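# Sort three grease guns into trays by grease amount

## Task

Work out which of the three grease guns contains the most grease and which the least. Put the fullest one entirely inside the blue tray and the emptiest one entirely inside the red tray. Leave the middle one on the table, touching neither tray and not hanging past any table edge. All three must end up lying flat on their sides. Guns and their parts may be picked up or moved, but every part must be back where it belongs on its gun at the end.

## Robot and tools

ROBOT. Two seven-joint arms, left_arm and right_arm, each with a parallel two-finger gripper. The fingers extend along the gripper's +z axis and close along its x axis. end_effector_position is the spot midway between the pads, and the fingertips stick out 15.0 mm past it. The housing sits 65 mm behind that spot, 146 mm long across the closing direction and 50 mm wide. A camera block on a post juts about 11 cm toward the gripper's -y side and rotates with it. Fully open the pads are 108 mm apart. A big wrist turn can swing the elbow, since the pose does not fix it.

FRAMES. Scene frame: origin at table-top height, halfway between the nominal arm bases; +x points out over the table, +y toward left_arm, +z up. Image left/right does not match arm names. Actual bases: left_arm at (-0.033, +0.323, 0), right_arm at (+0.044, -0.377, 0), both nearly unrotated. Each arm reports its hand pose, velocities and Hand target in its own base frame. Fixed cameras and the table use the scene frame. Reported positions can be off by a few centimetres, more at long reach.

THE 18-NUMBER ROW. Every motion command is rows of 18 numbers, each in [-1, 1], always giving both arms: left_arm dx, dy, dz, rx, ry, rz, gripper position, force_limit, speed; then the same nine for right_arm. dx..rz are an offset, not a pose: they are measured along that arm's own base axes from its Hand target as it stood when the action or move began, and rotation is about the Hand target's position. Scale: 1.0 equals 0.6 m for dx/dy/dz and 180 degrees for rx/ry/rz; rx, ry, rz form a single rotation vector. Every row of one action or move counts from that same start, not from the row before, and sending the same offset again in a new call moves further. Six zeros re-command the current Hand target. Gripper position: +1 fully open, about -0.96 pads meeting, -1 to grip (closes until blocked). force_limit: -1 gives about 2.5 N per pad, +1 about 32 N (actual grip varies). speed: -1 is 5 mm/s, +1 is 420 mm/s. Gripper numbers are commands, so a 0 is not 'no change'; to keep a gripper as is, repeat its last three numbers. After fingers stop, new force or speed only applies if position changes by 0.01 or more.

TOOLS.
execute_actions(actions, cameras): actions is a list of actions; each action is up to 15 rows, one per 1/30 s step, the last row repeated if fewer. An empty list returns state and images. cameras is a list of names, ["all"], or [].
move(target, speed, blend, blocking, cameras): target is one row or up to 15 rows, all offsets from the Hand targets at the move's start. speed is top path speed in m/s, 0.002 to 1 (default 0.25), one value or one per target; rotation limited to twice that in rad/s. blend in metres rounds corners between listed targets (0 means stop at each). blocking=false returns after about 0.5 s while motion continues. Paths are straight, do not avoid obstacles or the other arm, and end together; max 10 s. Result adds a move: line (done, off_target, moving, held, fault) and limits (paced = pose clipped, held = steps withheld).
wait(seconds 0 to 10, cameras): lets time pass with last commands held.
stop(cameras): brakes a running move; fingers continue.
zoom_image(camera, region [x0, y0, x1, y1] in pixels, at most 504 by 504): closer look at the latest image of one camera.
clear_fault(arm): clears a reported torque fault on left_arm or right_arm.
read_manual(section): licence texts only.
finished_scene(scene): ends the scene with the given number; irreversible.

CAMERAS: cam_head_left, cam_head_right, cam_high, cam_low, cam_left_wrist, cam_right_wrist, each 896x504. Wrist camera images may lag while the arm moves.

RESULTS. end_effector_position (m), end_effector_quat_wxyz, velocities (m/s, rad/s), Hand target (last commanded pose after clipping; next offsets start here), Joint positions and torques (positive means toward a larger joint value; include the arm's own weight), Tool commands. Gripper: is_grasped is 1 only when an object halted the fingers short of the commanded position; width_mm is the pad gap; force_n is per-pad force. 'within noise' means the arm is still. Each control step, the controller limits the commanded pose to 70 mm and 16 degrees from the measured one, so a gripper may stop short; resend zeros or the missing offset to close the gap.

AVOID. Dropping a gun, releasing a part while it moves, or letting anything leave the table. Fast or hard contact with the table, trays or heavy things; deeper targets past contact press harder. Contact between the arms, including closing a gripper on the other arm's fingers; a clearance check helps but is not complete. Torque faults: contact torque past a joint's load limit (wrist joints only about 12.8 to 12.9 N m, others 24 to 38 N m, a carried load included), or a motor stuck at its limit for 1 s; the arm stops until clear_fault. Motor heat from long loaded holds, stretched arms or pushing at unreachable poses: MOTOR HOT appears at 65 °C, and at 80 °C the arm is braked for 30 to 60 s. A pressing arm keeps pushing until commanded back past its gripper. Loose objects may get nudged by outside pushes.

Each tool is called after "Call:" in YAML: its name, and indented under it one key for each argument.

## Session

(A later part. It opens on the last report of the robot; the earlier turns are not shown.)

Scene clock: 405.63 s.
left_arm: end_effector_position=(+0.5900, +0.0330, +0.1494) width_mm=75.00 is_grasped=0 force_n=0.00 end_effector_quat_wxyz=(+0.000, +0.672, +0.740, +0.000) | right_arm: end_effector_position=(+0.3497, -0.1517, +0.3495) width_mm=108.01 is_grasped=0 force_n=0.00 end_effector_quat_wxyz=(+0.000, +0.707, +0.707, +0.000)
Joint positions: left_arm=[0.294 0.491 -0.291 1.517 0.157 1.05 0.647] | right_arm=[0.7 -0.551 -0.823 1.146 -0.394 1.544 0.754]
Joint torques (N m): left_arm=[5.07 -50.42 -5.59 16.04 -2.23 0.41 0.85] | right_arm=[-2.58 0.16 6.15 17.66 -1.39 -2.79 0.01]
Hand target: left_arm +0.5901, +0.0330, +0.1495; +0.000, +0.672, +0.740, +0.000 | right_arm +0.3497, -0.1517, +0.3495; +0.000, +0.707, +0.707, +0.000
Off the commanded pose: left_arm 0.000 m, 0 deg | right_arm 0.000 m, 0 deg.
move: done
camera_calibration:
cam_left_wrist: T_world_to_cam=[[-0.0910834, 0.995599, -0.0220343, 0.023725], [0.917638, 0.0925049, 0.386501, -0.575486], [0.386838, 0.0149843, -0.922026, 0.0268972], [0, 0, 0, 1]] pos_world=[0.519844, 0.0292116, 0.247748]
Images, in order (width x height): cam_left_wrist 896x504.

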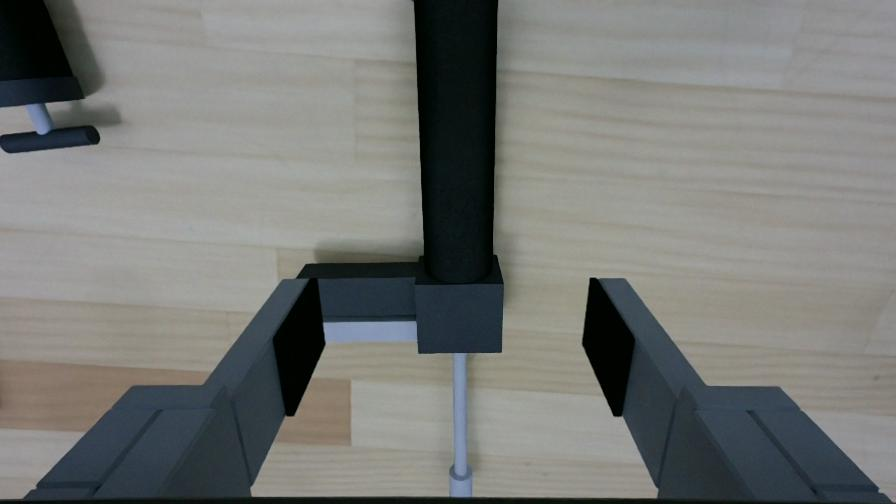

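Call:
move:
  target: [-0.2102,-0.3683,0.0008,0,0,0.0339,0.4,0.5,-0.5, 0,0,0,0,0,0,1,1,1]
  speed: 0.25
  cameras: ["cam_left_wrist"]

Scene clock: 423.57 s.
left_arm: end_effector_position=(+0.4640, -0.1879, +0.1500) width_mm=75.00 is_grasped=0 force_n=0.00 end_effector_quat_wxyz=(+0.000, +0.632, +0.775, +0.000) | right_arm: end_effector_position=(+0.3497, -0.1517, +0.3495) width_mm=108.01 is_grasped=0 force_n=0.00 end_effector_quat_wxyz=(+0.000, +0.707, +0.707, +0.000)
Joint positions: left_arm=[0.045 0.206 -0.451 1.104 0.113 0.921 0.116] | right_arm=[0.7 -0.551 -0.823 1.146 -0.394 1.544 0.754]
Joint torques (N m): left_arm=[-3.96 -35.14 -2.86 9.8 1.33 -2.38 -1.01] | right_arm=[-2.73 -0.14 6.36 17.56 -1.53 -2.8 -0.12]
Hand target: left_arm +0.4639, -0.1880, +0.1500; +0.000, +0.632, +0.775, +0.000 | right_arm +0.3497, -0.1517, +0.3495; +0.000, +0.707, +0.707, +0.000
Off the commanded pose: left_arm 0.000 m, 0 deg | right_arm 0.000 m, 0 deg.
move: done
camera_calibration:
cam_left_wrist: T_world_to_cam=[[-0.196688, 0.980217, -0.0221189, 0.278266], [0.902444, 0.189809, 0.386739, -0.414348], [0.383286, 0.0561059, -0.921924, 0.0888885], [0, 0, 0, 1]] pos_world=[0.394588, -0.199101, 0.248348]
Images, in order (width x height): cam_left_wrist 896x504.

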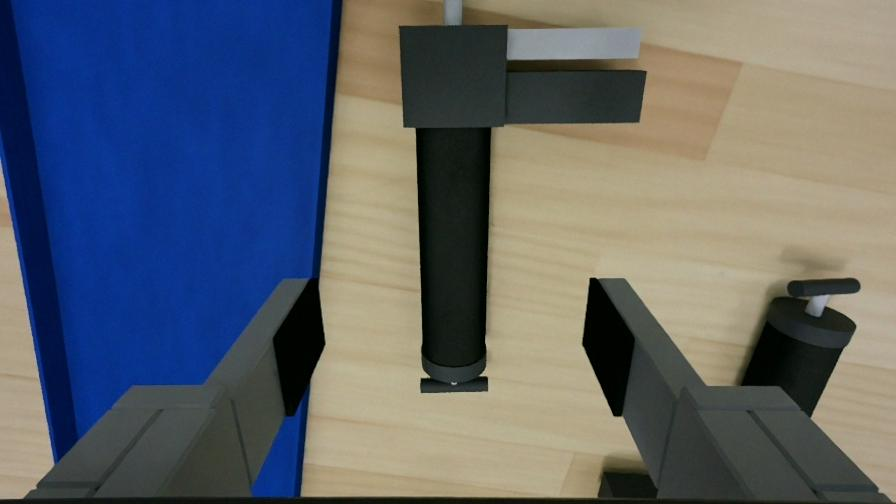

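Call:
move:
  target:
    - [0,0,-0.0833,0,0,0,0.4,0.5,-0.5, 0,0,0,0,0,0,1,1,1]
    - [0,0,0,0,0,0,0.4,0.5,-0.5, 0,0,0,0,0,0,1,1,1]
  speed: 0.1

Call:
wait:
  seconds: 1

Call:
move:
  target:
    - [0,0,-0.175,0,0,0,0.4,0.5,-0.5, 0,0,0,0,0,0,1,1,1]
    - [0,0,-0.2,0,0,0,0.4,0.5,-0.5, 0,0,0,0,0,0,1,1,1]
  speed: [0.12,0.03]
  cameras: ["cam_left_wrist"]

Scene clock: 448.70 s.
left_arm: end_effector_position=(+0.4639, -0.1880, +0.1499) width_mm=75.00 is_grasped=0 force_n=0.00 end_effector_quat_wxyz=(+0.000, +0.632, +0.775, +0.000) | right_arm: end_effector_position=(+0.3497, -0.1517, +0.3495) width_mm=108.01 is_grasped=0 force_n=0.00 end_effector_quat_wxyz=(+0.000, +0.707, +0.707, +0.000)
Joint positions: left_arm=[0.045 0.207 -0.452 1.104 0.113 0.921 0.116] | right_arm=[0.7 -0.551 -0.823 1.146 -0.394 1.544 0.754]
Joint torques (N m): left_arm=[5.64 -39.62 -4.06 15.88 -2.14 0.26 0.87] | right_arm=[-2.55 -0.52 6.81 17.66 -1.98 -2.87 -0.25]
Hand target: left_arm +0.4639, -0.1880, +0.1500; +0.000, +0.632, +0.775, +0.000 | right_arm +0.3497, -0.1517, +0.3495; +0.000, +0.707, +0.707, +0.000
Off the commanded pose: left_arm 0.000 m, 0 deg | right_arm 0.000 m, 0 deg.
move: done

Scene clock: 449.70 s.
left_arm: end_effector_position=(+0.4639, -0.1880, +0.1500) width_mm=75.00 is_grasped=0 force_n=0.00 end_effector_quat_wxyz=(+0.000, +0.632, +0.775, +0.000) | right_arm: end_effector_position=(+0.3497, -0.1517, +0.3495) width_mm=108.01 is_grasped=0 force_n=0.00 end_effector_quat_wxyz=(+0.000, +0.707, +0.707, +0.000)
Joint positions: left_arm=[0.045 0.207 -0.452 1.104 0.113 0.921 0.116] | right_arm=[0.7 -0.551 -0.823 1.146 -0.394 1.544 0.754]
Joint torques (N m): left_arm=[5.58 -39.64 -3.98 15.72 -1.76 0.1 0.9] | right_arm=[-2.54 -0.5 7 17.64 -1.86 -2.72 -0.12]
Hand target: left_arm +0.4639, -0.1880, +0.1500; +0.000, +0.632, +0.775, +0.000 | right_arm +0.3497, -0.1517, +0.3495; +0.000, +0.707, +0.707, +0.000
Tool commands: left_gripper/position=+0.4 left_gripper/force_limit=+0.5 left_gripper/speed=-0.5 right_gripper/position=+1.0 right_gripper/force_limit=+1.0 right_gripper/speed=+1.0
Off the commanded pose: left_arm 0.000 m, 0 deg | right_arm 0.000 m, 0 deg.
wait: 1.00 s; at rest by 0.17 s

Scene clock: 451.60 s.
left_arm: end_effector_position=(+0.4639, -0.1880, +0.0300) width_mm=75.00 is_grasped=0 force_n=0.00 end_effector_quat_wxyz=(+0.000, +0.632, +0.775, +0.000) | right_arm: end_effector_position=(+0.3497, -0.1517, +0.3495) width_mm=108.01 is_grasped=0 force_n=0.00 end_effector_quat_wxyz=(+0.000, +0.707, +0.707, +0.000)
Joint positions: left_arm=[-0.007 0.443 -0.382 1.027 0.275 0.631 0.004] | right_arm=[0.7 -0.551 -0.823 1.146 -0.394 1.544 0.754]
Joint torques (N m): left_arm=[-5.63 -20.36 -1.9 9.04 2.5 -2.98 -1.09] | right_arm=[-2.72 -0.48 6.88 17.63 -1.99 -2.72 -0.18]
Hand target: left_arm +0.4639, -0.1880, +0.0300; +0.000, +0.632, +0.775, +0.000 | right_arm +0.3497, -0.1517, +0.3495; +0.000, +0.707, +0.707, +0.000
Off the commanded pose: left_arm 0.000 m, 0 deg | right_arm 0.000 m, 0 deg.
move: done
camera_calibration:
cam_left_wrist: T_world_to_cam=[[-0.196426, 0.980273, -0.0219596, 0.275593], [0.90259, 0.189519, 0.386541, -0.367972], [0.383077, 0.056106, -0.922011, -0.0217346], [0, 0, 0, 1]] pos_world=[0.394587, -0.1992, 0.128249]
Images, in order (width x height): cam_left_wrist 896x504.

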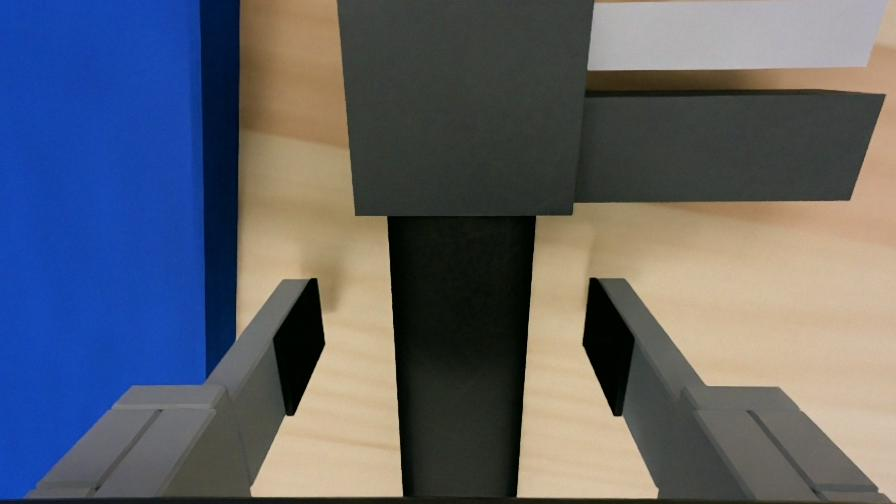

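Call:
move:
  target: [0,0,0,0,0,0,-1,0.5,-0.8, 0,0,0,0,0,0,1,1,1]
  speed: 0.1

Call:
wait:
  seconds: 0.6

Call:
move:
  target:
    - [0,0,0.0333,0,0,0,-1,0.5,-0.8, 0,0,0,0,0,0,1,1,1]
    - [0,0,0.2,0,0,0,-1,0.5,-0.8, 0,0,0,0,0,0,1,1,1]
  speed: [0.04,0.1]
  cameras: ["cam_left_wrist"]

Call:
wait:
  seconds: 1

Call:
wait:
  seconds: 1

Scene clock: 460.90 s.
left_arm: end_effector_position=(+0.4640, -0.1880, +0.0300) width_mm=35.17 is_grasped=0 force_n=30.94 end_effector_quat_wxyz=(+0.000, +0.632, +0.775, +0.000) | right_arm: end_effector_position=(+0.3497, -0.1517, +0.3495) width_mm=108.01 is_grasped=0 force_n=0.00 end_effector_quat_wxyz=(+0.000, +0.707, +0.707, +0.000)
Joint positions: left_arm=[-0.007 0.443 -0.382 1.027 0.275 0.631 0.004] | right_arm=[0.7 -0.551 -0.823 1.146 -0.394 1.544 0.754]
Joint torques (N m): left_arm=[-6.2 -20.88 -4.24 13.03 0.42 -2.31 -0.93] | right_arm=[-2.82 -0.89 7.21 17.56 -2.09 -2.79 -0.26]
Hand target: left_arm +0.4639, -0.1880, +0.0300; +0.000, +0.632, +0.775, +0.000 | right_arm +0.3497, -0.1517, +0.3495; +0.000, +0.707, +0.707, +0.000
Off the commanded pose: left_arm 0.000 m, 0 deg | right_arm 0.000 m, 0 deg.
move: done

Scene clock: 461.50 s.
left_arm: end_effector_position=(+0.4639, -0.1880, +0.0300) width_mm=35.17 is_grasped=1 force_n=30.94 end_effector_quat_wxyz=(+0.000, +0.632, +0.775, +0.000) | right_arm: end_effector_position=(+0.3497, -0.1517, +0.3495) width_mm=108.01 is_grasped=0 force_n=0.00 end_effector_quat_wxyz=(+0.000, +0.707, +0.707, +0.000)
Joint positions: left_arm=[-0.007 0.443 -0.382 1.027 0.274 0.631 0.004] | right_arm=[0.7 -0.551 -0.823 1.146 -0.394 1.544 0.754]
Joint torques (N m): left_arm=[-6.73 -21.73 -6.69 11.89 -1.05 -2.37 -0.77] | right_arm=[-2.66 -0.63 7.23 17.46 -2.06 -2.71 -0.23]
Hand target: left_arm +0.4639, -0.1880, +0.0300; +0.000, +0.632, +0.775, +0.000 | right_arm +0.3497, -0.1517, +0.3495; +0.000, +0.707, +0.707, +0.000
Tool commands: left_gripper/position=-1.0 left_gripper/force_limit=+0.5 left_gripper/speed=-0.8 right_gripper/position=+1.0 right_gripper/force_limit=+1.0 right_gripper/speed=+1.0
Off the commanded pose: left_arm 0.000 m, 0 deg | right_arm 0.000 m, 0 deg.
wait: 0.60 s; at rest by 0.17 s

Scene clock: 463.53 s.
left_arm: end_effector_position=(+0.4639, -0.1880, +0.1499) width_mm=35.17 is_grasped=1 force_n=31.25 end_effector_quat_wxyz=(+0.000, +0.632, +0.775, +0.000) | right_arm: end_effector_position=(+0.3497, -0.1517, +0.3495) width_mm=108.01 is_grasped=0 force_n=0.00 end_effector_quat_wxyz=(+0.000, +0.707, +0.707, +0.000)
Joint positions: left_arm=[0.049 0.207 -0.456 1.104 0.114 0.922 0.116] | right_arm=[0.7 -0.551 -0.823 1.146 -0.394 1.544 0.754]
Joint torques (N m): left_arm=[4.91 -43.17 -4.51 17.35 -2.22 0.24 0.97] | right_arm=[-2.44 -0.92 7.36 17.5 -2.1 -2.73 -0.45]
Hand target: left_arm +0.4639, -0.1880, +0.1500; +0.000, +0.632, +0.775, +0.000 | right_arm +0.3497, -0.1517, +0.3495; +0.000, +0.707, +0.707, +0.000
Off the commanded pose: left_arm 0.000 m, 0 deg | right_arm 0.000 m, 0 deg.
move: done
camera_calibration:
cam_left_wrist: T_world_to_cam=[[-0.196427, 0.980273, -0.02196, 0.278229], [0.90259, 0.18952, 0.386541, -0.414357], [0.383077, 0.056106, -0.922011, 0.0889067], [0, 0, 0, 1]] pos_world=[0.394587, -0.1992, 0.248249]
Images, in order (width x height): cam_left_wrist 896x504.

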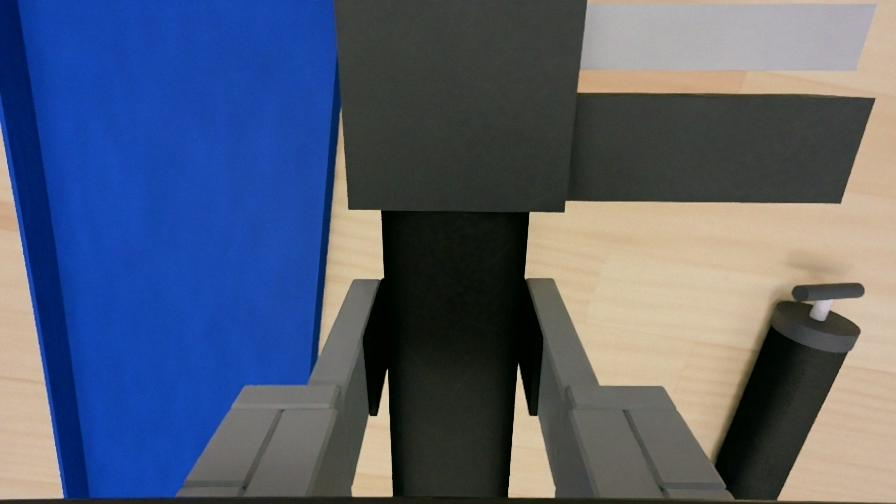

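Scene clock: 464.53 s.
left_arm: end_effector_position=(+0.4639, -0.1880, +0.1500) width_mm=35.17 is_grasped=1 force_n=31.25 end_effector_quat_wxyz=(+0.000, +0.632, +0.775, +0.000) | right_arm: end_effector_position=(+0.3497, -0.1517, +0.3495) width_mm=108.01 is_grasped=0 force_n=0.00 end_effector_quat_wxyz=(+0.000, +0.707, +0.707, +0.000)
Joint positions: left_arm=[0.049 0.207 -0.456 1.104 0.114 0.922 0.116] | right_arm=[0.7 -0.551 -0.823 1.146 -0.394 1.544 0.754]
Joint torques (N m): left_arm=[4.81 -43.26 -4.37 17.43 -1.76 -0.18 0.95] | right_arm=[-2.86 -1.29 7.29 17.61 -2.21 -2.61 -0.5]
Hand target: left_arm +0.4639, -0.1880, +0.1500; +0.000, +0.632, +0.775, +0.000 | right_arm +0.3497, -0.1517, +0.3495; +0.000, +0.707, +0.707, +0.000
Tool commands: left_gripper/position=-1.0 left_gripper/force_limit=+0.5 left_gripper/speed=-0.8 right_gripper/position=+1.0 right_gripper/force_limit=+1.0 right_gripper/speed=+1.0
Off the commanded pose: left_arm 0.000 m, 0 deg | right_arm 0.000 m, 0 deg.
wait: 1.00 s; at rest by 0.17 s

Scene clock: 465.53 s.
left_arm: end_effector_position=(+0.4639, -0.1880, +0.1500) width_mm=35.17 is_grasped=1 force_n=31.25 end_effector_quat_wxyz=(+0.000, +0.632, +0.775, +0.000) | right_arm: end_effector_position=(+0.3497, -0.1517, +0.3495) width_mm=108.01 is_grasped=0 force_n=0.00 end_effector_quat_wxyz=(+0.000, +0.707, +0.707, +0.000)
Joint positions: left_arm=[0.049 0.207 -0.456 1.104 0.114 0.922 0.116] | right_arm=[0.7 -0.551 -0.823 1.146 -0.394 1.544 0.754]
Joint torques (N m): left_arm=[5.23 -43.04 -4.26 17.49 -1.09 -0.42 0.74] | right_arm=[-2.52 -0.88 7.6 17.31 -2.09 -2.66 -0.41]
Hand target: left_arm +0.4639, -0.1880, +0.1500; +0.000, +0.632, +0.775, +0.000 | right_arm +0.3497, -0.1517, +0.3495; +0.000, +0.707, +0.707, +0.000
Tool commands: left_gripper/position=-1.0 left_gripper/force_limit=+0.5 left_gripper/speed=-0.8 right_gripper/position=+1.0 right_gripper/force_limit=+1.0 right_gripper/speed=+1.0
Off the commanded pose: left_arm 0.000 m, 0 deg | right_arm 0.000 m, 0 deg.
wait: 1.00 s; at rest by 0.17 s

Call:
move:
  target:
    - [0,0,-0.175,0,0,0,-1,0.5,-0.8, 0,0,0,0,0,0,1,1,1]
    - [0,0,-0.2008,0,0,0,-1,0.5,-0.8, 0,0,0,0,0,0,1,1,1]
  speed: [0.12,0.02]

Call:
move:
  target: [0,0,0,0,0,0,0.4,0.5,-0.7, 0,0,0,0,0,0,1,1,1]
  speed: 0.05

Call:
move:
  target: [0,0,0.2008,0,0,0,0.4,0.5,-0.7, 0,0,0,0,0,0,1,1,1]
  speed: 0.15
  cameras: ["cam_left_wrist"]

Call:
wait:
  seconds: 1

Scene clock: 494.60 s.
left_arm: end_effector_position=(+0.4639, -0.1880, +0.0296) width_mm=35.17 is_grasped=1 force_n=31.34 end_effector_quat_wxyz=(+0.000, +0.632, +0.775, +0.000) | right_arm: end_effector_position=(+0.3497, -0.1517, +0.3495) width_mm=108.01 is_grasped=0 force_n=0.00 end_effector_quat_wxyz=(+0.000, +0.707, +0.707, +0.000)
Joint positions: left_arm=[-0.005 0.445 -0.384 1.027 0.277 0.631 0.002] | right_arm=[0.7 -0.551 -0.823 1.146 -0.394 1.544 0.754]
Joint torques (N m): left_arm=[-5.9 -14.02 -1.16 8.28 2.85 -4.08 -1.09] | right_arm=[-2.24 -1.39 7.71 17.56 -2.14 -2.74 -0.56]
Hand target: left_arm +0.4639, -0.1880, +0.0295; +0.000, +0.632, +0.775, +0.000 | right_arm +0.3497, -0.1517, +0.3495; +0.000, +0.707, +0.707, +0.000
Off the commanded pose: left_arm 0.000 m, 0 deg | right_arm 0.000 m, 0 deg.
move: done

Scene clock: 495.43 s.
left_arm: end_effector_position=(+0.4639, -0.1880, +0.0294) width_mm=75.00 is_grasped=0 force_n=0.00 end_effector_quat_wxyz=(+0.000, +0.632, +0.775, +0.000) | right_arm: end_effector_position=(+0.3497, -0.1517, +0.3495) width_mm=108.01 is_grasped=0 force_n=0.00 end_effector_quat_wxyz=(+0.000, +0.707, +0.707, +0.000)
Joint positions: left_arm=[-0.005 0.445 -0.384 1.027 0.277 0.63 0.002] | right_arm=[0.7 -0.551 -0.823 1.146 -0.394 1.544 0.754]
Joint torques (N m): left_arm=[-3.77 -41.45 -2.98 10.92 0.53 0.39 -0.74] | right_arm=[-2.63 -1.53 7.88 17.48 -2.01 -2.7 -0.38]
Hand target: left_arm +0.4639, -0.1880, +0.0295; +0.000, +0.632, +0.775, +0.000 | right_arm +0.3497, -0.1517, +0.3495; +0.000, +0.707, +0.707, +0.000
Off the commanded pose: left_arm 0.000 m, 0 deg | right_arm 0.000 m, 0 deg.
move: done

Scene clock: 496.63 s.
left_arm: end_effector_position=(+0.4639, -0.1880, +0.1499) width_mm=75.00 is_grasped=0 force_n=0.00 end_effector_quat_wxyz=(+0.000, +0.632, +0.775, +0.000) | right_arm: end_effector_position=(+0.3497, -0.1517, +0.3495) width_mm=108.01 is_grasped=0 force_n=0.00 end_effector_quat_wxyz=(+0.000, +0.707, +0.707, +0.000)
Joint positions: left_arm=[0.049 0.207 -0.456 1.104 0.114 0.922 0.116] | right_arm=[0.7 -0.551 -0.823 1.146 -0.394 1.544 0.754]
Joint torques (N m): left_arm=[4.92 -39.72 -4.23 15.62 -2.17 0.47 0.98] | right_arm=[-2.05 -1.71 7.7 17.35 -1.75 -2.68 -0.5]
Hand target: left_arm +0.4639, -0.1880, +0.1500; +0.000, +0.632, +0.775, +0.000 | right_arm +0.3497, -0.1517, +0.3495; +0.000, +0.707, +0.707, +0.000
Off the commanded pose: left_arm 0.000 m, 0 deg | right_arm 0.000 m, 0 deg.
move: done
camera_calibration:
cam_left_wrist: T_world_to_cam=[[-0.196427, 0.980273, -0.02196, 0.278229], [0.90259, 0.18952, 0.386541, -0.414357], [0.383077, 0.056106, -0.922011, 0.0889067], [0, 0, 0, 1]] pos_world=[0.394587, -0.1992, 0.248249]
Images, in order (width x height): cam_left_wrist 896x504.

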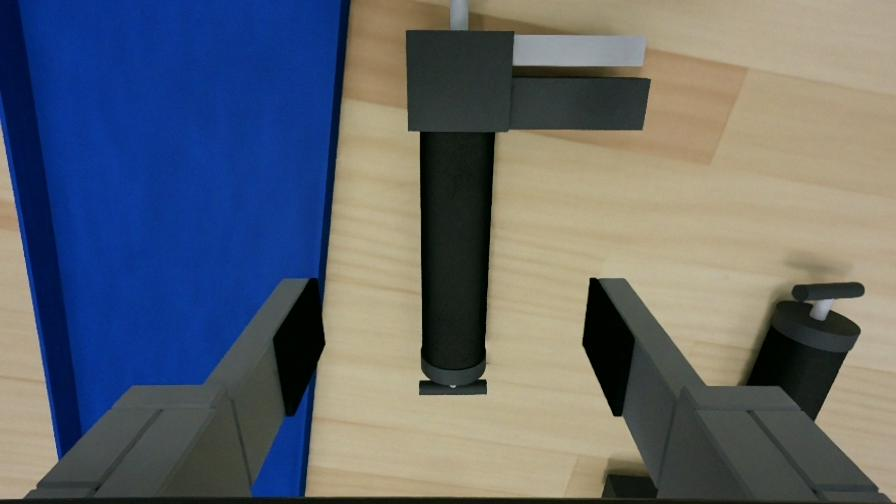

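Scene clock: 497.63 s.
left_arm: end_effector_position=(+0.4639, -0.1880, +0.1500) width_mm=75.00 is_grasped=0 force_n=0.00 end_effector_quat_wxyz=(+0.000, +0.632, +0.775, +0.000) | right_arm: end_effector_position=(+0.3497, -0.1517, +0.3495) width_mm=108.01 is_grasped=0 force_n=0.00 end_effector_quat_wxyz=(+0.000, +0.707, +0.707, +0.000)
Joint positions: left_arm=[0.049 0.207 -0.456 1.104 0.114 0.922 0.116] | right_arm=[0.7 -0.551 -0.823 1.146 -0.394 1.544 0.754]
Joint torques (N m): left_arm=[4.84 -39.81 -4.06 15.71 -1.47 -0.18 0.74] | right_arm=[-2.44 -1.72 7.92 17.62 -2.08 -2.67 -0.6]
Hand target: left_arm +0.4639, -0.1880, +0.1500; +0.000, +0.632, +0.775, +0.000 | right_arm +0.3497, -0.1517, +0.3495; +0.000, +0.707, +0.707, +0.000
Tool commands: left_gripper/position=+0.4 left_gripper/force_limit=+0.5 left_gripper/speed=-0.7 right_gripper/position=+1.0 right_gripper/force_limit=+1.0 right_gripper/speed=+1.0
Off the commanded pose: left_arm 0.000 m, 0 deg | right_arm 0.000 m, 0 deg.
wait: 1.00 s; at rest by 0.17 s

Call:
move:
  target: [0,-0.387,0.117,0,0,-0.0778,0.4,0.5,-0.7, 0,0,0,0,0,0,1,1,1]
  speed: 0.25
  cameras: ["cam_left_wrist","cam_high"]

Scene clock: 515.43 s.
left_arm: end_effector_position=(+0.4640, -0.4202, +0.2202) width_mm=75.00 is_grasped=0 force_n=0.00 end_effector_quat_wxyz=(+0.000, +0.722, +0.692, +0.000) | right_arm: end_effector_position=(+0.3497, -0.1517, +0.3495) width_mm=108.01 is_grasped=0 force_n=0.00 end_effector_quat_wxyz=(+0.000, +0.707, +0.707, +0.000)
Joint positions: left_arm=[-0.362 0.619 -0.555 1.859 0.321 1.327 -0.082] | right_arm=[0.7 -0.551 -0.823 1.146 -0.394 1.544 0.754]
Joint torques (N m): left_arm=[-3.7 -26.57 -5.78 15.99 2.73 0.33 0.63] | right_arm=[-2.05 -1.85 8.23 17.42 -2.1 -2.77 -0.47]
Hand target: left_arm +0.4639, -0.4202, +0.2202; +0.000, +0.722, +0.692, +0.000 | right_arm +0.3497, -0.1517, +0.3495; +0.000, +0.707, +0.707, +0.000
Off the commanded pose: left_arm 0.000 m, 0 deg | right_arm 0.000 m, 0 deg.
move: done
camera_calibration:
cam_left_wrist: T_world_to_cam=[[0.0464273, 0.998681, -0.0219365, 0.402403], [0.921606, -0.0343523, 0.386603, -0.500463], [0.385339, -0.0381657, -0.921985, 0.125968], [0, 0, 0, 1]] pos_world=[0.394007, -0.414257, 0.318449]
Images, in order (width x height): cam_high 896x504, cam_left_wrist 896x504.

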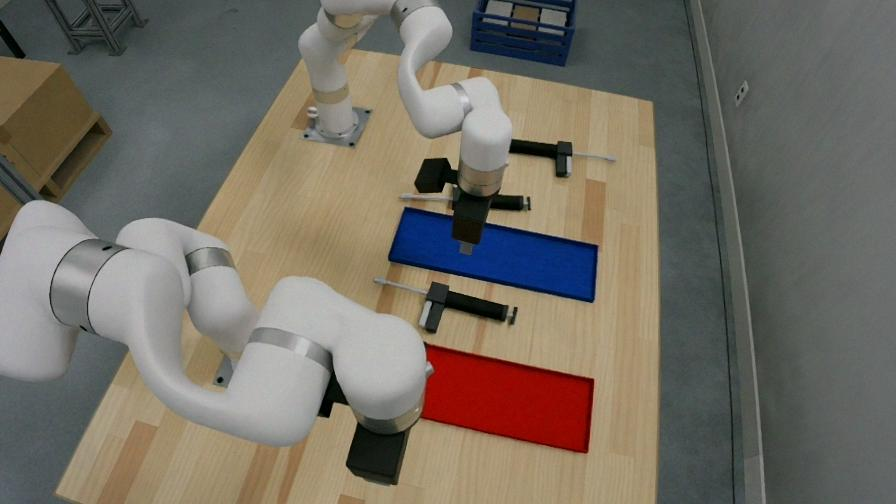

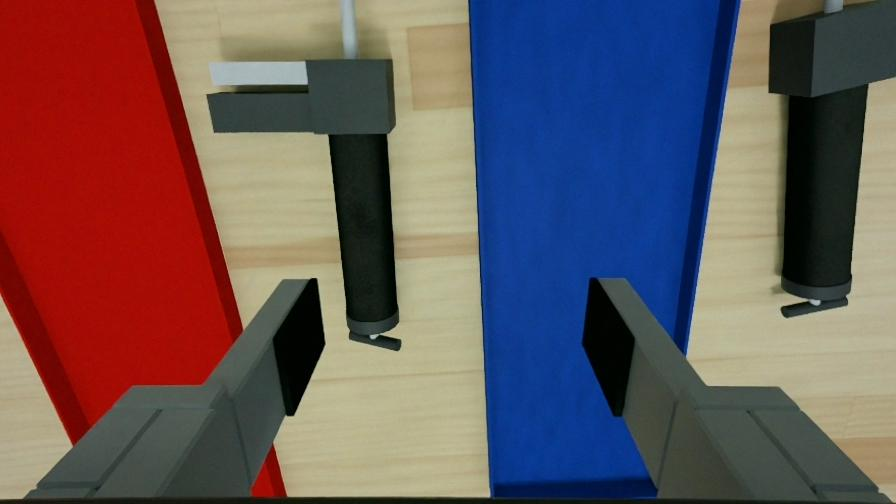

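Call:
move:
  target:
    - [0.0168,-0.0997,-0.2,0,0,0,0.4,0.5,-0.7, 0,0,0,0,0,0,1,1,1]
    - [0.0168,-0.0997,-0.117,0,0,0,0.4,0.5,-0.7, 0,0,0,0,0,0,1,1,1]
  speed: 0.12
  cameras: ["cam_left_wrist"]

Call:
wait:
  seconds: 1

Scene clock: 539.87 s.
left_arm: end_effector_position=(+0.4740, -0.4801, +0.1501) width_mm=75.00 is_grasped=0 force_n=0.00 end_effector_quat_wxyz=(+0.000, +0.722, +0.692, +0.000) | right_arm: end_effector_position=(+0.3497, -0.1517, +0.3495) width_mm=108.01 is_grasped=0 force_n=0.00 end_effector_quat_wxyz=(+0.000, +0.707, +0.707, +0.000)
Joint positions: left_arm=[-0.513 0.872 -0.509 2.084 0.397 1.302 -0.141] | right_arm=[0.7 -0.551 -0.823 1.146 -0.394 1.544 0.754]
Joint torques (N m): left_arm=[-5.42 -47.48 -8.48 15.81 -2.25 0.45 0.82] | right_arm=[-2.14 -2.38 8.6 17.37 -2.12 -2.61 -0.61]
Hand target: left_arm +0.4740, -0.4800, +0.1500; +0.000, +0.722, +0.692, +0.000 | right_arm +0.3497, -0.1517, +0.3495; +0.000, +0.707, +0.707, +0.000
Off the commanded pose: left_arm 0.000 m, 0 deg | right_arm 0.000 m, 0 deg.
move: done
camera_calibration:
cam_left_wrist: T_world_to_cam=[[0.0466037, 0.99867, -0.0220752, 0.460083], [0.921548, -0.0344562, 0.386732, -0.48473], [0.385456, -0.0383664, -0.921928, 0.0551358], [0, 0, 0, 1]] pos_world=[0.404008, -0.474057, 0.248448]
Images, in order (width x height): cam_left_wrist 896x504.

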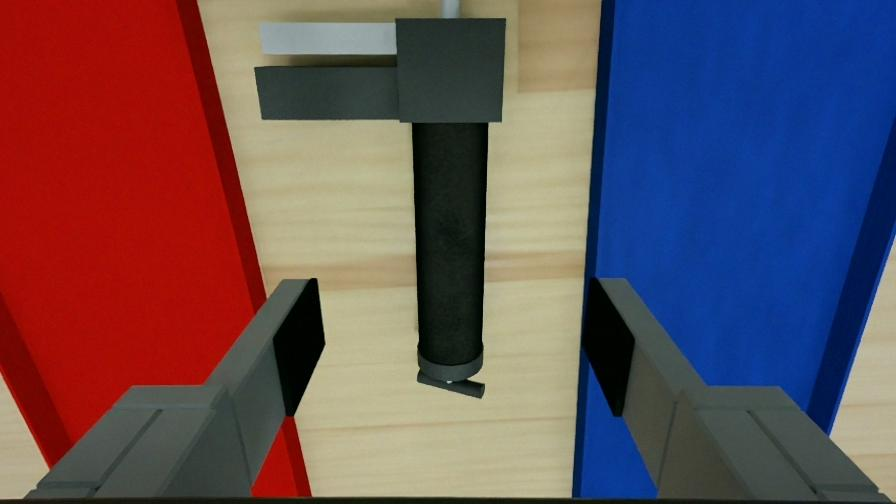

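Scene clock: 540.87 s.
left_arm: end_effector_position=(+0.4740, -0.4801, +0.1500) width_mm=75.00 is_grasped=0 force_n=0.00 end_effector_quat_wxyz=(+0.000, +0.722, +0.692, +0.000) | right_arm: end_effector_position=(+0.3497, -0.1517, +0.3495) width_mm=108.01 is_grasped=0 force_n=0.00 end_effector_quat_wxyz=(+0.000, +0.707, +0.707, +0.000)
Joint positions: left_arm=[-0.513 0.872 -0.509 2.084 0.397 1.302 -0.141] | right_arm=[0.7 -0.551 -0.823 1.146 -0.394 1.544 0.754]
Joint torques (N m): left_arm=[-5.47 -31.34 -5.42 15.83 -2.02 0.26 0.86] | right_arm=[-2.24 -2.23 8.56 17.46 -2.1 -2.72 -0.72]
Hand target: left_arm +0.4740, -0.4800, +0.1500; +0.000, +0.722, +0.692, +0.000 | right_arm +0.3497, -0.1517, +0.3495; +0.000, +0.707, +0.707, +0.000
Tool commands: left_gripper/position=+0.4 left_gripper/force_limit=+0.5 left_gripper/speed=-0.7 right_gripper/position=+1.0 right_gripper/force_limit=+1.0 right_gripper/speed=+1.0
Off the commanded pose: left_arm 0.000 m, 0 deg | right_arm 0.000 m, 0 deg.
wait: 1.00 s; at rest by 0.17 s

Call:
move:
  target:
    - [0,-0.0042,-0.175,0,0,0,0.4,0.5,-0.5, 0,0,0,0,0,0,1,1,1]
    - [0,-0.0042,-0.2,0,0,0,0.4,0.5,-0.5, 0,0,0,0,0,0,1,1,1]
  speed: [0.12,0.03]
  cameras: ["cam_left_wrist"]

Call:
move:
  target: [0,0,0,0,0,0,-1,0.5,-0.8, 0,0,0,0,0,0,1,1,1]
  speed: 0.1

Call:
wait:
  seconds: 0.6

Scene clock: 555.70 s.
left_arm: end_effector_position=(+0.4740, -0.4826, +0.0300) width_mm=75.00 is_grasped=0 force_n=0.00 end_effector_quat_wxyz=(+0.000, +0.722, +0.692, +0.000) | right_arm: end_effector_position=(+0.3497, -0.1517, +0.3495) width_mm=108.01 is_grasped=0 force_n=0.00 end_effector_quat_wxyz=(+0.000, +0.707, +0.707, +0.000)
Joint positions: left_arm=[-0.514 1.012 -0.467 1.98 0.451 1.067 -0.178] | right_arm=[0.7 -0.551 -0.823 1.146 -0.394 1.544 0.754]
Joint torques (N m): left_arm=[-5.67 -32.1 -4.6 9.8 2.66 -3.04 -1.01] | right_arm=[-2.29 -2.62 8.54 17.32 -2.06 -2.57 -0.71]
Hand target: left_arm +0.4740, -0.4826, +0.0300; +0.000, +0.722, +0.692, +0.000 | right_arm +0.3497, -0.1517, +0.3495; +0.000, +0.707, +0.707, +0.000
Off the commanded pose: left_arm 0.000 m, 0 deg | right_arm 0.000 m, 0 deg.
move: done
camera_calibration:
cam_left_wrist: T_world_to_cam=[[0.046689, 0.998666, -0.022042, 0.459985], [0.921595, -0.0345527, 0.386612, -0.438383], [0.385335, -0.0383643, -0.921979, -0.0557226], [0, 0, 0, 1]] pos_world=[0.404007, -0.476657, 0.128248]
Images, in order (width x height): cam_left_wrist 896x504.

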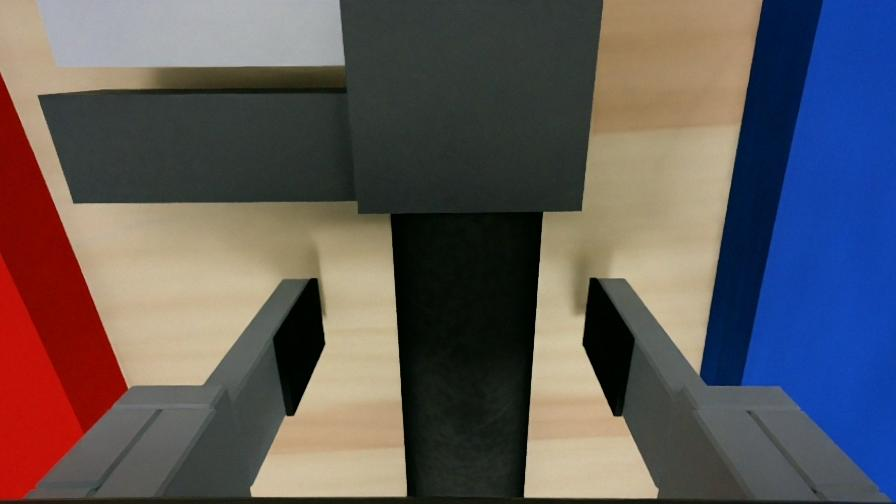

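Scene clock: 556.77 s.
left_arm: end_effector_position=(+0.4740, -0.4825, +0.0299) width_mm=35.27 is_grasped=0 force_n=29.91 end_effector_quat_wxyz=(+0.000, +0.722, +0.692, +0.000) | right_arm: end_effector_position=(+0.3497, -0.1517, +0.3495) width_mm=108.01 is_grasped=0 force_n=0.00 end_effector_quat_wxyz=(+0.000, +0.707, +0.707, +0.000)
Joint positions: left_arm=[-0.514 1.012 -0.467 1.98 0.451 1.067 -0.178] | right_arm=[0.7 -0.551 -0.823 1.146 -0.394 1.544 0.754]
Joint torques (N m): left_arm=[-6.36 -32.46 -8.07 12.81 -1.08 -2.78 -1.01] | right_arm=[-1.86 -2.53 8.57 17.28 -1.82 -2.5 -0.82]
Hand target: left_arm +0.4740, -0.4826, +0.0300; +0.000, +0.722, +0.692, +0.000 | right_arm +0.3497, -0.1517, +0.3495; +0.000, +0.707, +0.707, +0.000
Off the commanded pose: left_arm 0.000 m, 0 deg | right_arm 0.000 m, 0 deg.
move: done

Scene clock: 557.37 s.
left_arm: end_effector_position=(+0.4740, -0.4825, +0.0299) width_mm=35.27 is_grasped=1 force_n=29.92 end_effector_quat_wxyz=(+0.000, +0.722, +0.692, +0.000) | right_arm: end_effector_position=(+0.3497, -0.1517, +0.3495) width_mm=108.01 is_grasped=0 force_n=0.00 end_effector_quat_wxyz=(+0.000, +0.707, +0.707, +0.000)
Joint positions: left_arm=[-0.514 1.012 -0.467 1.98 0.451 1.067 -0.178] | right_arm=[0.7 -0.551 -0.823 1.146 -0.394 1.544 0.754]
Joint torques (N m): left_arm=[-6.82 -32.68 -11.57 14.44 -1.28 -2.93 -0.9] | right_arm=[-2.34 -2.87 8.45 17.33 -2.19 -2.53 -0.72]
Hand target: left_arm +0.4740, -0.4826, +0.0300; +0.000, +0.722, +0.692, +0.000 | right_arm +0.3497, -0.1517, +0.3495; +0.000, +0.707, +0.707, +0.000
Tool commands: left_gripper/position=-1.0 left_gripper/force_limit=+0.5 left_gripper/speed=-0.8 right_gripper/position=+1.0 right_gripper/force_limit=+1.0 right_gripper/speed=+1.0
Off the commanded pose: left_arm 0.000 m, 0 deg | right_arm 0.000 m, 0 deg.
wait: 0.60 s; at rest by 0.17 s

Call:
move:
  target:
    - [0,0,0.0333,0,0,0,-1,0.5,-0.8, 0,0,0,0,0,0,1,1,1]
    - [0,0,0.1667,0,0,0,-1,0.5,-0.8, 0,0,0,0,0,0,1,1,1]
    - [-0.0167,0.491,0.1167,0,0,0.0778,-1,0.5,-0.8, 0,0,0,0,0,0,1,1,1]
    - [-0.0167,0.491,0.2,0,0,0.0778,-1,0.5,-0.8, 0,0,0,0,0,0,1,1,1]
  speed: [0.04,0.1,0.2,0.1]
  cameras: ["cam_left_wrist"]

Call:
wait:
  seconds: 1

Call:
wait:
  seconds: 1

Scene clock: 570.63 s.
left_arm: end_effector_position=(+0.4640, -0.1880, +0.1499) width_mm=35.24 is_grasped=1 force_n=25.19 end_effector_quat_wxyz=(+0.000, +0.632, +0.775, +0.000) | right_arm: end_effector_position=(+0.3497, -0.1517, +0.3495) width_mm=108.01 is_grasped=0 force_n=0.00 end_effector_quat_wxyz=(+0.000, +0.707, +0.707, +0.000)
Joint positions: left_arm=[0.092 0.212 -0.501 1.104 0.127 0.923 0.106] | right_arm=[0.7 -0.551 -0.823 1.146 -0.394 1.544 0.754]
Joint torques (N m): left_arm=[5.28 -42.87 -4.93 17.71 -2.4 0.12 0.91] | right_arm=[-2.23 -3.16 8.33 17.28 -1.97 -2.49 -0.84]
Hand target: left_arm +0.4640, -0.1880, +0.1500; +0.000, +0.632, +0.775, +0.000 | right_arm +0.3497, -0.1517, +0.3495; +0.000, +0.707, +0.707, +0.000
Off the commanded pose: left_arm 0.000 m, 0 deg | right_arm 0.000 m, 0 deg.
move: done
camera_calibration:
cam_left_wrist: T_world_to_cam=[[-0.196427, 0.980273, -0.02196, 0.278131], [0.90259, 0.18952, 0.386541, -0.414376], [0.383077, 0.056106, -0.922011, 0.0889011], [0, 0, 0, 1]] pos_world=[0.394587, -0.1991, 0.248249]
Images, in order (width x height): cam_left_wrist 896x504.

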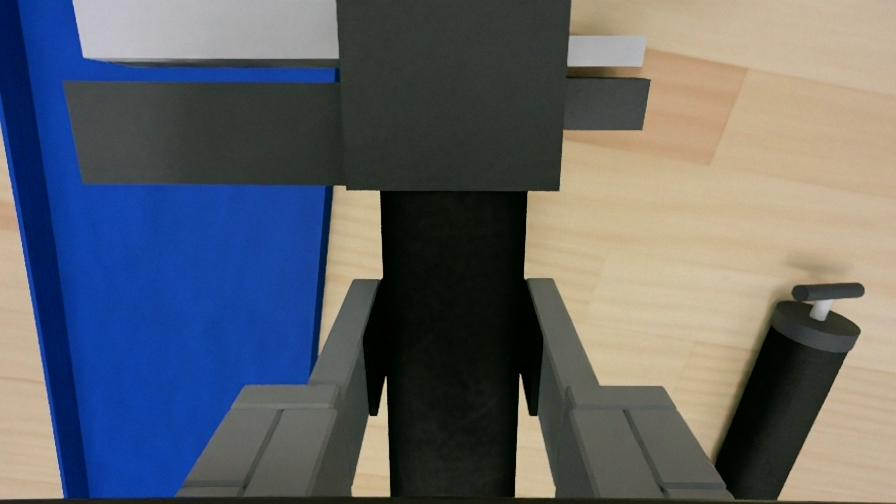

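Scene clock: 571.63 s.
left_arm: end_effector_position=(+0.4640, -0.1880, +0.1500) width_mm=35.24 is_grasped=1 force_n=25.19 end_effector_quat_wxyz=(+0.000, +0.632, +0.775, +0.000) | right_arm: end_effector_position=(+0.3497, -0.1517, +0.3495) width_mm=108.01 is_grasped=0 force_n=0.00 end_effector_quat_wxyz=(+0.000, +0.707, +0.707, +0.000)
Joint positions: left_arm=[0.092 0.212 -0.501 1.104 0.127 0.923 0.106] | right_arm=[0.7 -0.551 -0.823 1.146 -0.394 1.544 0.754]
Joint torques (N m): left_arm=[5.26 -42.76 -4.74 17.52 -1.82 -0.24 0.95] | right_arm=[-1.81 -3.16 8.54 17.27 -1.83 -2.5 -0.81]
Hand target: left_arm +0.4640, -0.1880, +0.1500; +0.000, +0.632, +0.775, +0.000 | right_arm +0.3497, -0.1517, +0.3495; +0.000, +0.707, +0.707, +0.000
Tool commands: left_gripper/position=-1.0 left_gripper/force_limit=+0.5 left_gripper/speed=-0.8 right_gripper/position=+1.0 right_gripper/force_limit=+1.0 right_gripper/speed=+1.0
Off the commanded pose: left_arm 0.000 m, 0 deg | right_arm 0.000 m, 0 deg.
wait: 1.00 s; at rest by 0.17 s

Scene clock: 572.63 s.
left_arm: end_effector_position=(+0.4640, -0.1880, +0.1500) width_mm=35.24 is_grasped=1 force_n=25.19 end_effector_quat_wxyz=(+0.000, +0.632, +0.775, +0.000) | right_arm: end_effector_position=(+0.3497, -0.1517, +0.3495) width_mm=108.01 is_grasped=0 force_n=0.00 end_effector_quat_wxyz=(+0.000, +0.707, +0.707, +0.000)
Joint positions: left_arm=[0.092 0.212 -0.501 1.104 0.127 0.923 0.106] | right_arm=[0.7 -0.551 -0.823 1.146 -0.394 1.544 0.754]
Joint torques (N m): left_arm=[5.26 -42.82 -4.66 17.87 -1.24 -0.47 0.64] | right_arm=[-2.27 -3.02 8.54 17.29 -1.71 -2.4 -1]
Hand target: left_arm +0.4640, -0.1880, +0.1500; +0.000, +0.632, +0.775, +0.000 | right_arm +0.3497, -0.1517, +0.3495; +0.000, +0.707, +0.707, +0.000
Tool commands: left_gripper/position=-1.0 left_gripper/force_limit=+0.5 left_gripper/speed=-0.8 right_gripper/position=+1.0 right_gripper/force_limit=+1.0 right_gripper/speed=+1.0
Off the commanded pose: left_arm 0.000 m, 0 deg | right_arm 0.000 m, 0 deg.
wait: 1.00 s; at rest by 0.17 s

Call:
move:
  target: [-0.0117,-0.1817,0.0833,0,0,-0.56,-1,0.5,-0.8, 0.05,0.05,0,0,0,0.4936,0.2,0.5,0]
  speed: 0.25
  cameras: ["cam_left_wrist","cam_right_wrist","cam_high","cam_head_left","cam_head_right"]

Scene clock: 636.70 s.
left_arm: end_effector_position=(+0.4570, -0.2970, +0.1999) width_mm=35.25 is_grasped=1 force_n=25.11 end_effector_quat_wxyz=(+0.000, +1.000, +0.007, +0.000) | right_arm: end_effector_position=(+0.3797, -0.1217, +0.3495) width_mm=64.01 is_grasped=0 force_n=0.00 end_effector_quat_wxyz=(+0.000, +0.010, +1.000, +0.000)
Joint positions: left_arm=[0.096 0.36 -0.773 1.374 0.277 1.126 1.577] | right_arm=[1.141 -0.719 -0.994 1.219 -0.587 1.65 -0.534]
Joint torques (N m): left_arm=[-4.25 -19.91 -9.24 17.97 2.88 0.23 0.93] | right_arm=[5.69 -0.43 6 15.91 -2.7 -0.18 -1.68]
Hand target: left_arm +0.4570, -0.2970, +0.1999; +0.000, +1.000, +0.007, +0.000 | right_arm +0.3797, -0.1217, +0.3495; +0.000, +0.010, +1.000, +0.000
Off the commanded pose: left_arm 0.000 m, 0 deg | right_arm 0.000 m, 0 deg.
move: done
camera_calibration:
cam_left_wrist: T_world_to_cam=[[0.999714, 0.00926234, -0.022049, -0.450247], [0.0170694, -0.922096, 0.386584, -0.332225], [-0.0167506, -0.38685, -0.921991, 0.194951], [0, 0, 0, 1]] pos_world=[0.459055, -0.226756, 0.298248]
cam_right_wrist: T_world_to_cam=[[-0.9999, 0.0123655, 0.00685997, 0.371038], [0.0140212, 0.929949, 0.367422, 0.00715382], [-0.00183605, 0.367482, -0.930029, 0.487367], [0, 0, 0, 1]] pos_world=[0.371795, -0.190339, 0.448092]
Images, in order (width x height): cam_head_left 896x504, cam_head_right 896x504, cam_high 896x504, cam_left_wrist 896x504, cam_right_wrist 896x504.

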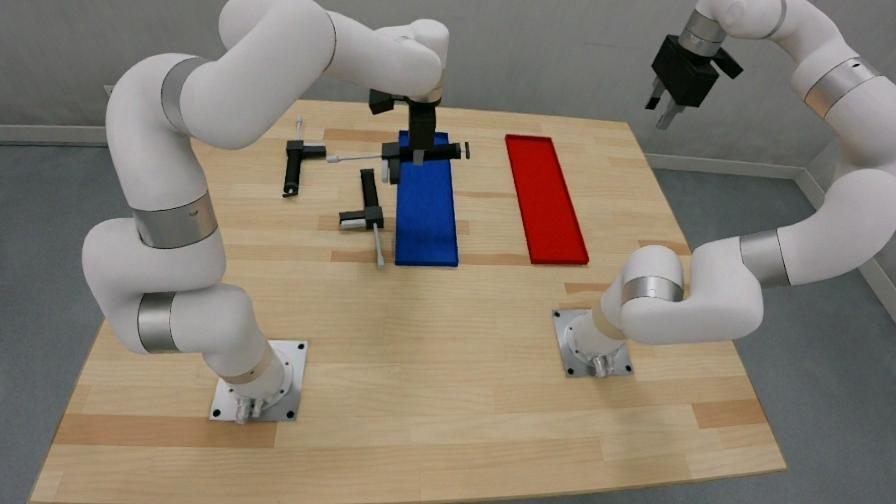

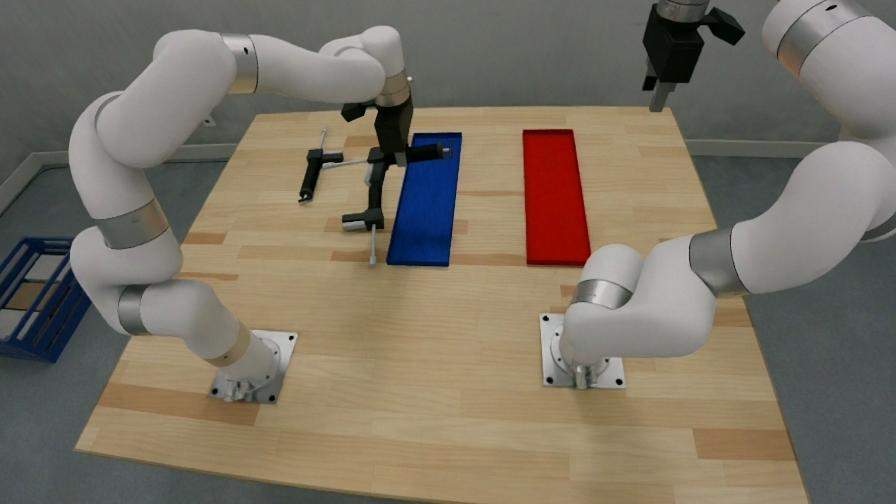

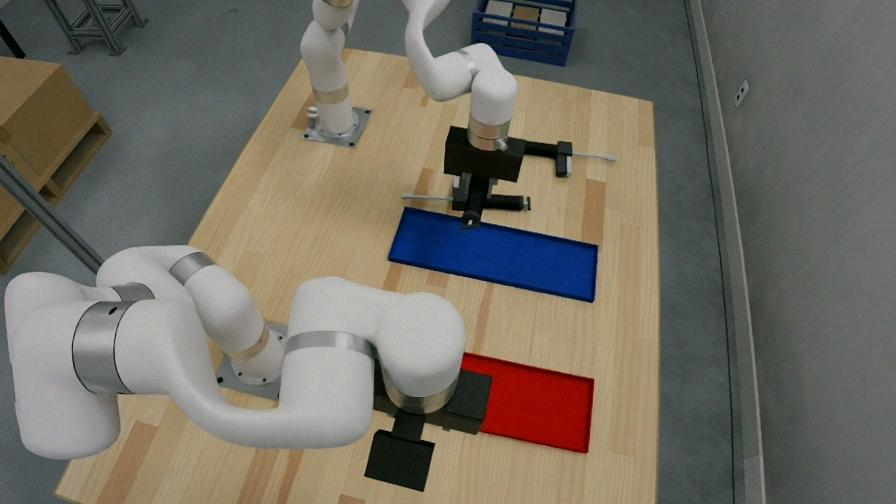

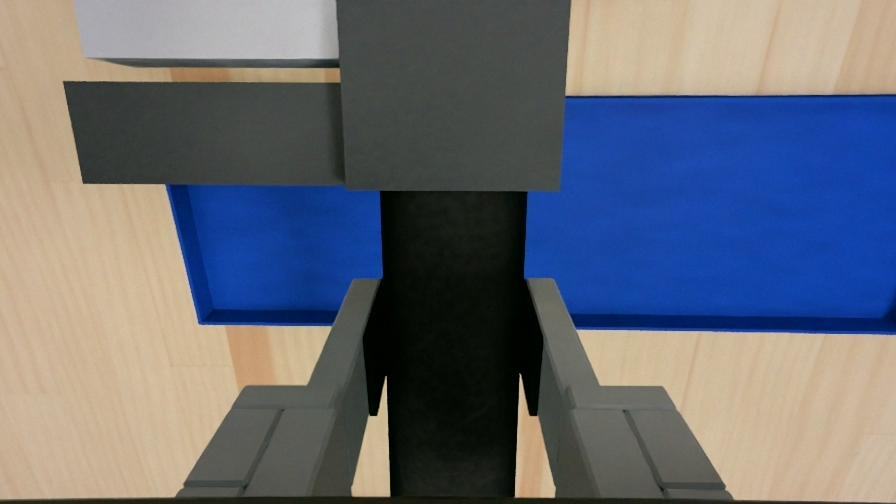

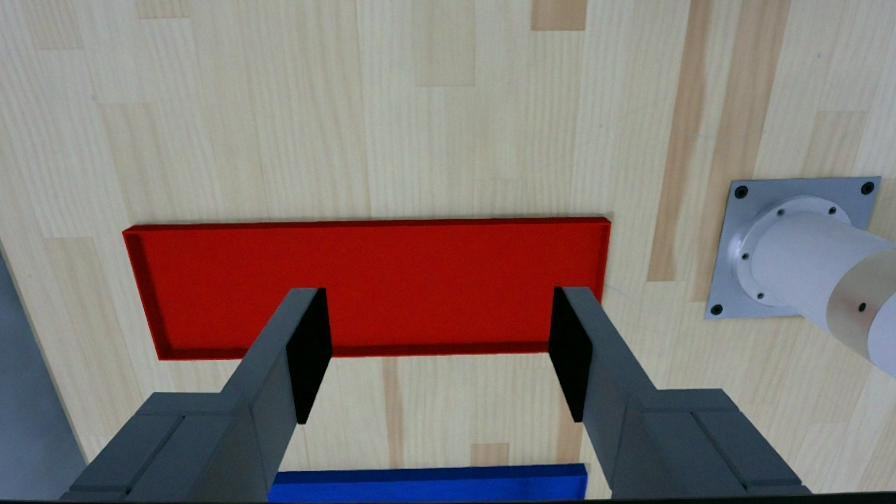

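Call:
move:
  target: [0,0,0,0,0,0,-1,0.5,-0.8, 0.0038,0.5695,0,0,0,0,0.2,0.5,0]
  speed: 0.2
  cameras: ["cam_right_wrist","cam_high"]

Scene clock: 651.80 s.
left_arm: end_effector_position=(+0.4570, -0.2970, +0.1999) width_mm=35.25 is_grasped=1 force_n=25.11 end_effector_quat_wxyz=(+0.000, +1.000, +0.007, +0.000) | right_arm: end_effector_position=(+0.3821, +0.2201, +0.3495) width_mm=64.01 is_grasped=0 force_n=0.00 end_effector_quat_wxyz=(+0.000, +0.010, +1.000, +0.000)
Joint positions: left_arm=[0.096 0.36 -0.773 1.374 0.277 1.126 1.577] | right_arm=[1.49 -0.204 -0.863 1.321 -0.156 1.456 -0.11]
Joint torques (N m): left_arm=[-3.86 -20.17 -8.53 18.3 0.05 -0.4 -0.56] | right_arm=[3.47 -1.08 0.83 19.26 3.42 0.13 -0.89]
Hand target: left_arm +0.4570, -0.2970, +0.1999; +0.000, +1.000, +0.007, +0.000 | right_arm +0.3820, +0.2200, +0.3495; +0.000, +0.010, +1.000, +0.000
Off the commanded pose: left_arm 0.000 m, 0 deg | right_arm 0.000 m, 0 deg.
move: done
camera_calibration:
cam_right_wrist: T_world_to_cam=[[-0.999901, 0.0125108, 0.00649077, 0.369257], [0.014021, 0.929865, 0.367634, -0.310725], [-0.00143614, 0.367689, -0.929948, 0.361583], [0, 0, 0, 1]] pos_world=[0.374096, 0.151362, 0.448089]
Images, in order (width x height): cam_high 896x504, cam_right_wrist 896x504.

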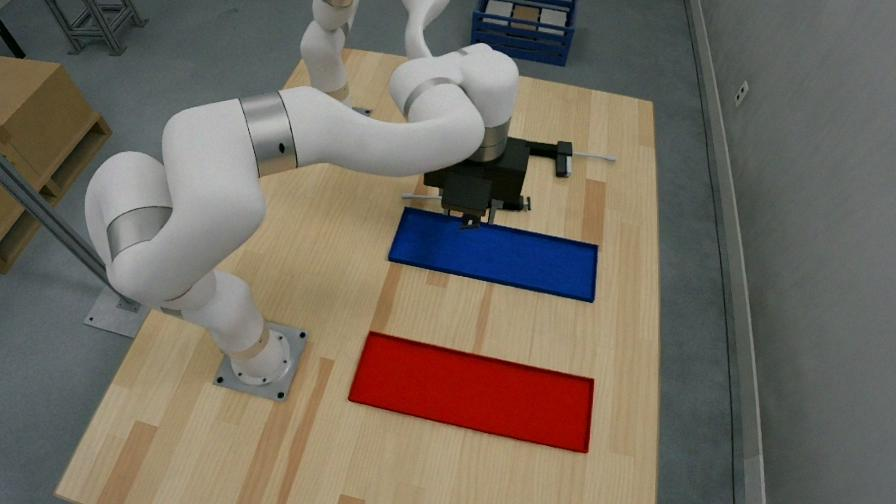

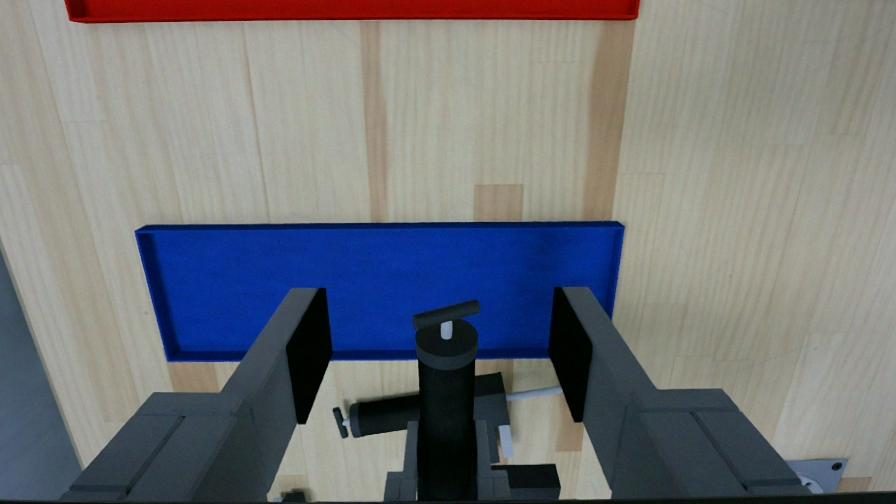

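Call:
move:
  target: [0,0,0,0,0,0,-1,0.5,-0.8, -0.0117,0.0542,-0.1458,0.1667,0,0,0.2,0.5,0]
  speed: 0.15
  cameras: ["cam_right_wrist","cam_high"]

Scene clock: 697.17 s.
left_arm: end_effector_position=(+0.4570, -0.2970, +0.1999) width_mm=35.25 is_grasped=1 force_n=25.11 end_effector_quat_wxyz=(+0.000, +1.000, +0.007, +0.000) | right_arm: end_effector_position=(+0.3750, +0.2526, +0.2620) width_mm=64.01 is_grasped=0 force_n=0.00 end_effector_quat_wxyz=(-0.003, +0.010, +0.966, +0.258)
Joint positions: left_arm=[0.096 0.36 -0.773 1.374 0.277 1.126 1.577] | right_arm=[1.526 -0.485 -1.013 0.826 0.059 0.827 -0.286]
Joint torques (N m): left_arm=[-3.09 -20.07 -7.59 18.12 0.34 -1.21 -0.66] | right_arm=[5.56 -7.12 3.54 9.89 3.45 -3.82 -1.73]
Hand target: left_arm +0.4570, -0.2970, +0.1999; +0.000, +1.000, +0.007, +0.000 | right_arm +0.3750, +0.2526, +0.2620; -0.003, +0.010, +0.966, +0.258
Off the commanded pose: left_arm 0.000 m, 0 deg | right_arm 0.000 m, 0 deg.
move: done
camera_calibration:
cam_right_wrist: T_world_to_cam=[[-0.999902, 0.00729344, 0.0119844, 0.362258], [0.0139214, 0.621552, 0.783249, -0.339721], [-0.00173634, 0.783339, -0.621592, 0.0825998], [0, 0, 0, 1]] pos_world=[0.367095, 0.143808, 0.313088]
Images, in order (width x height): cam_high 896x504, cam_right_wrist 896x504.

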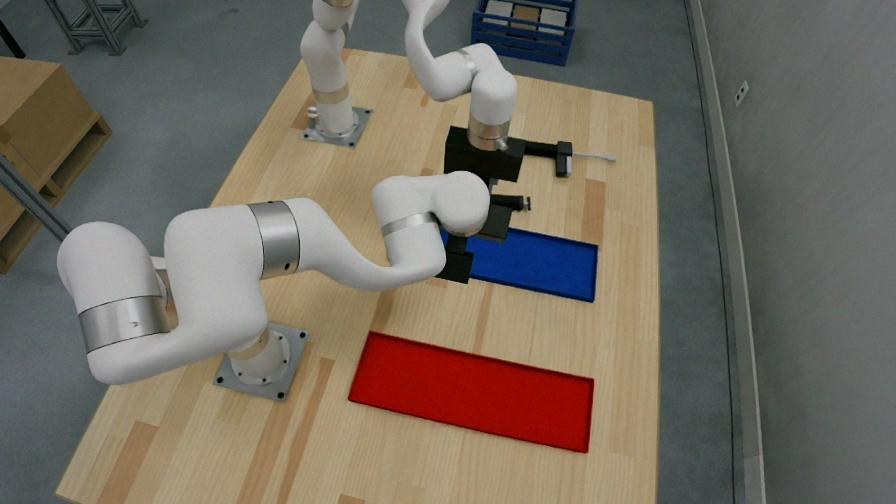

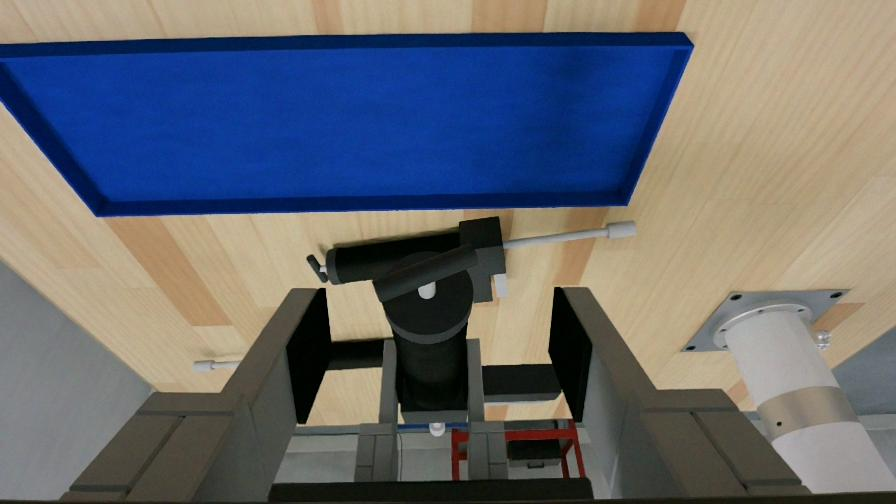

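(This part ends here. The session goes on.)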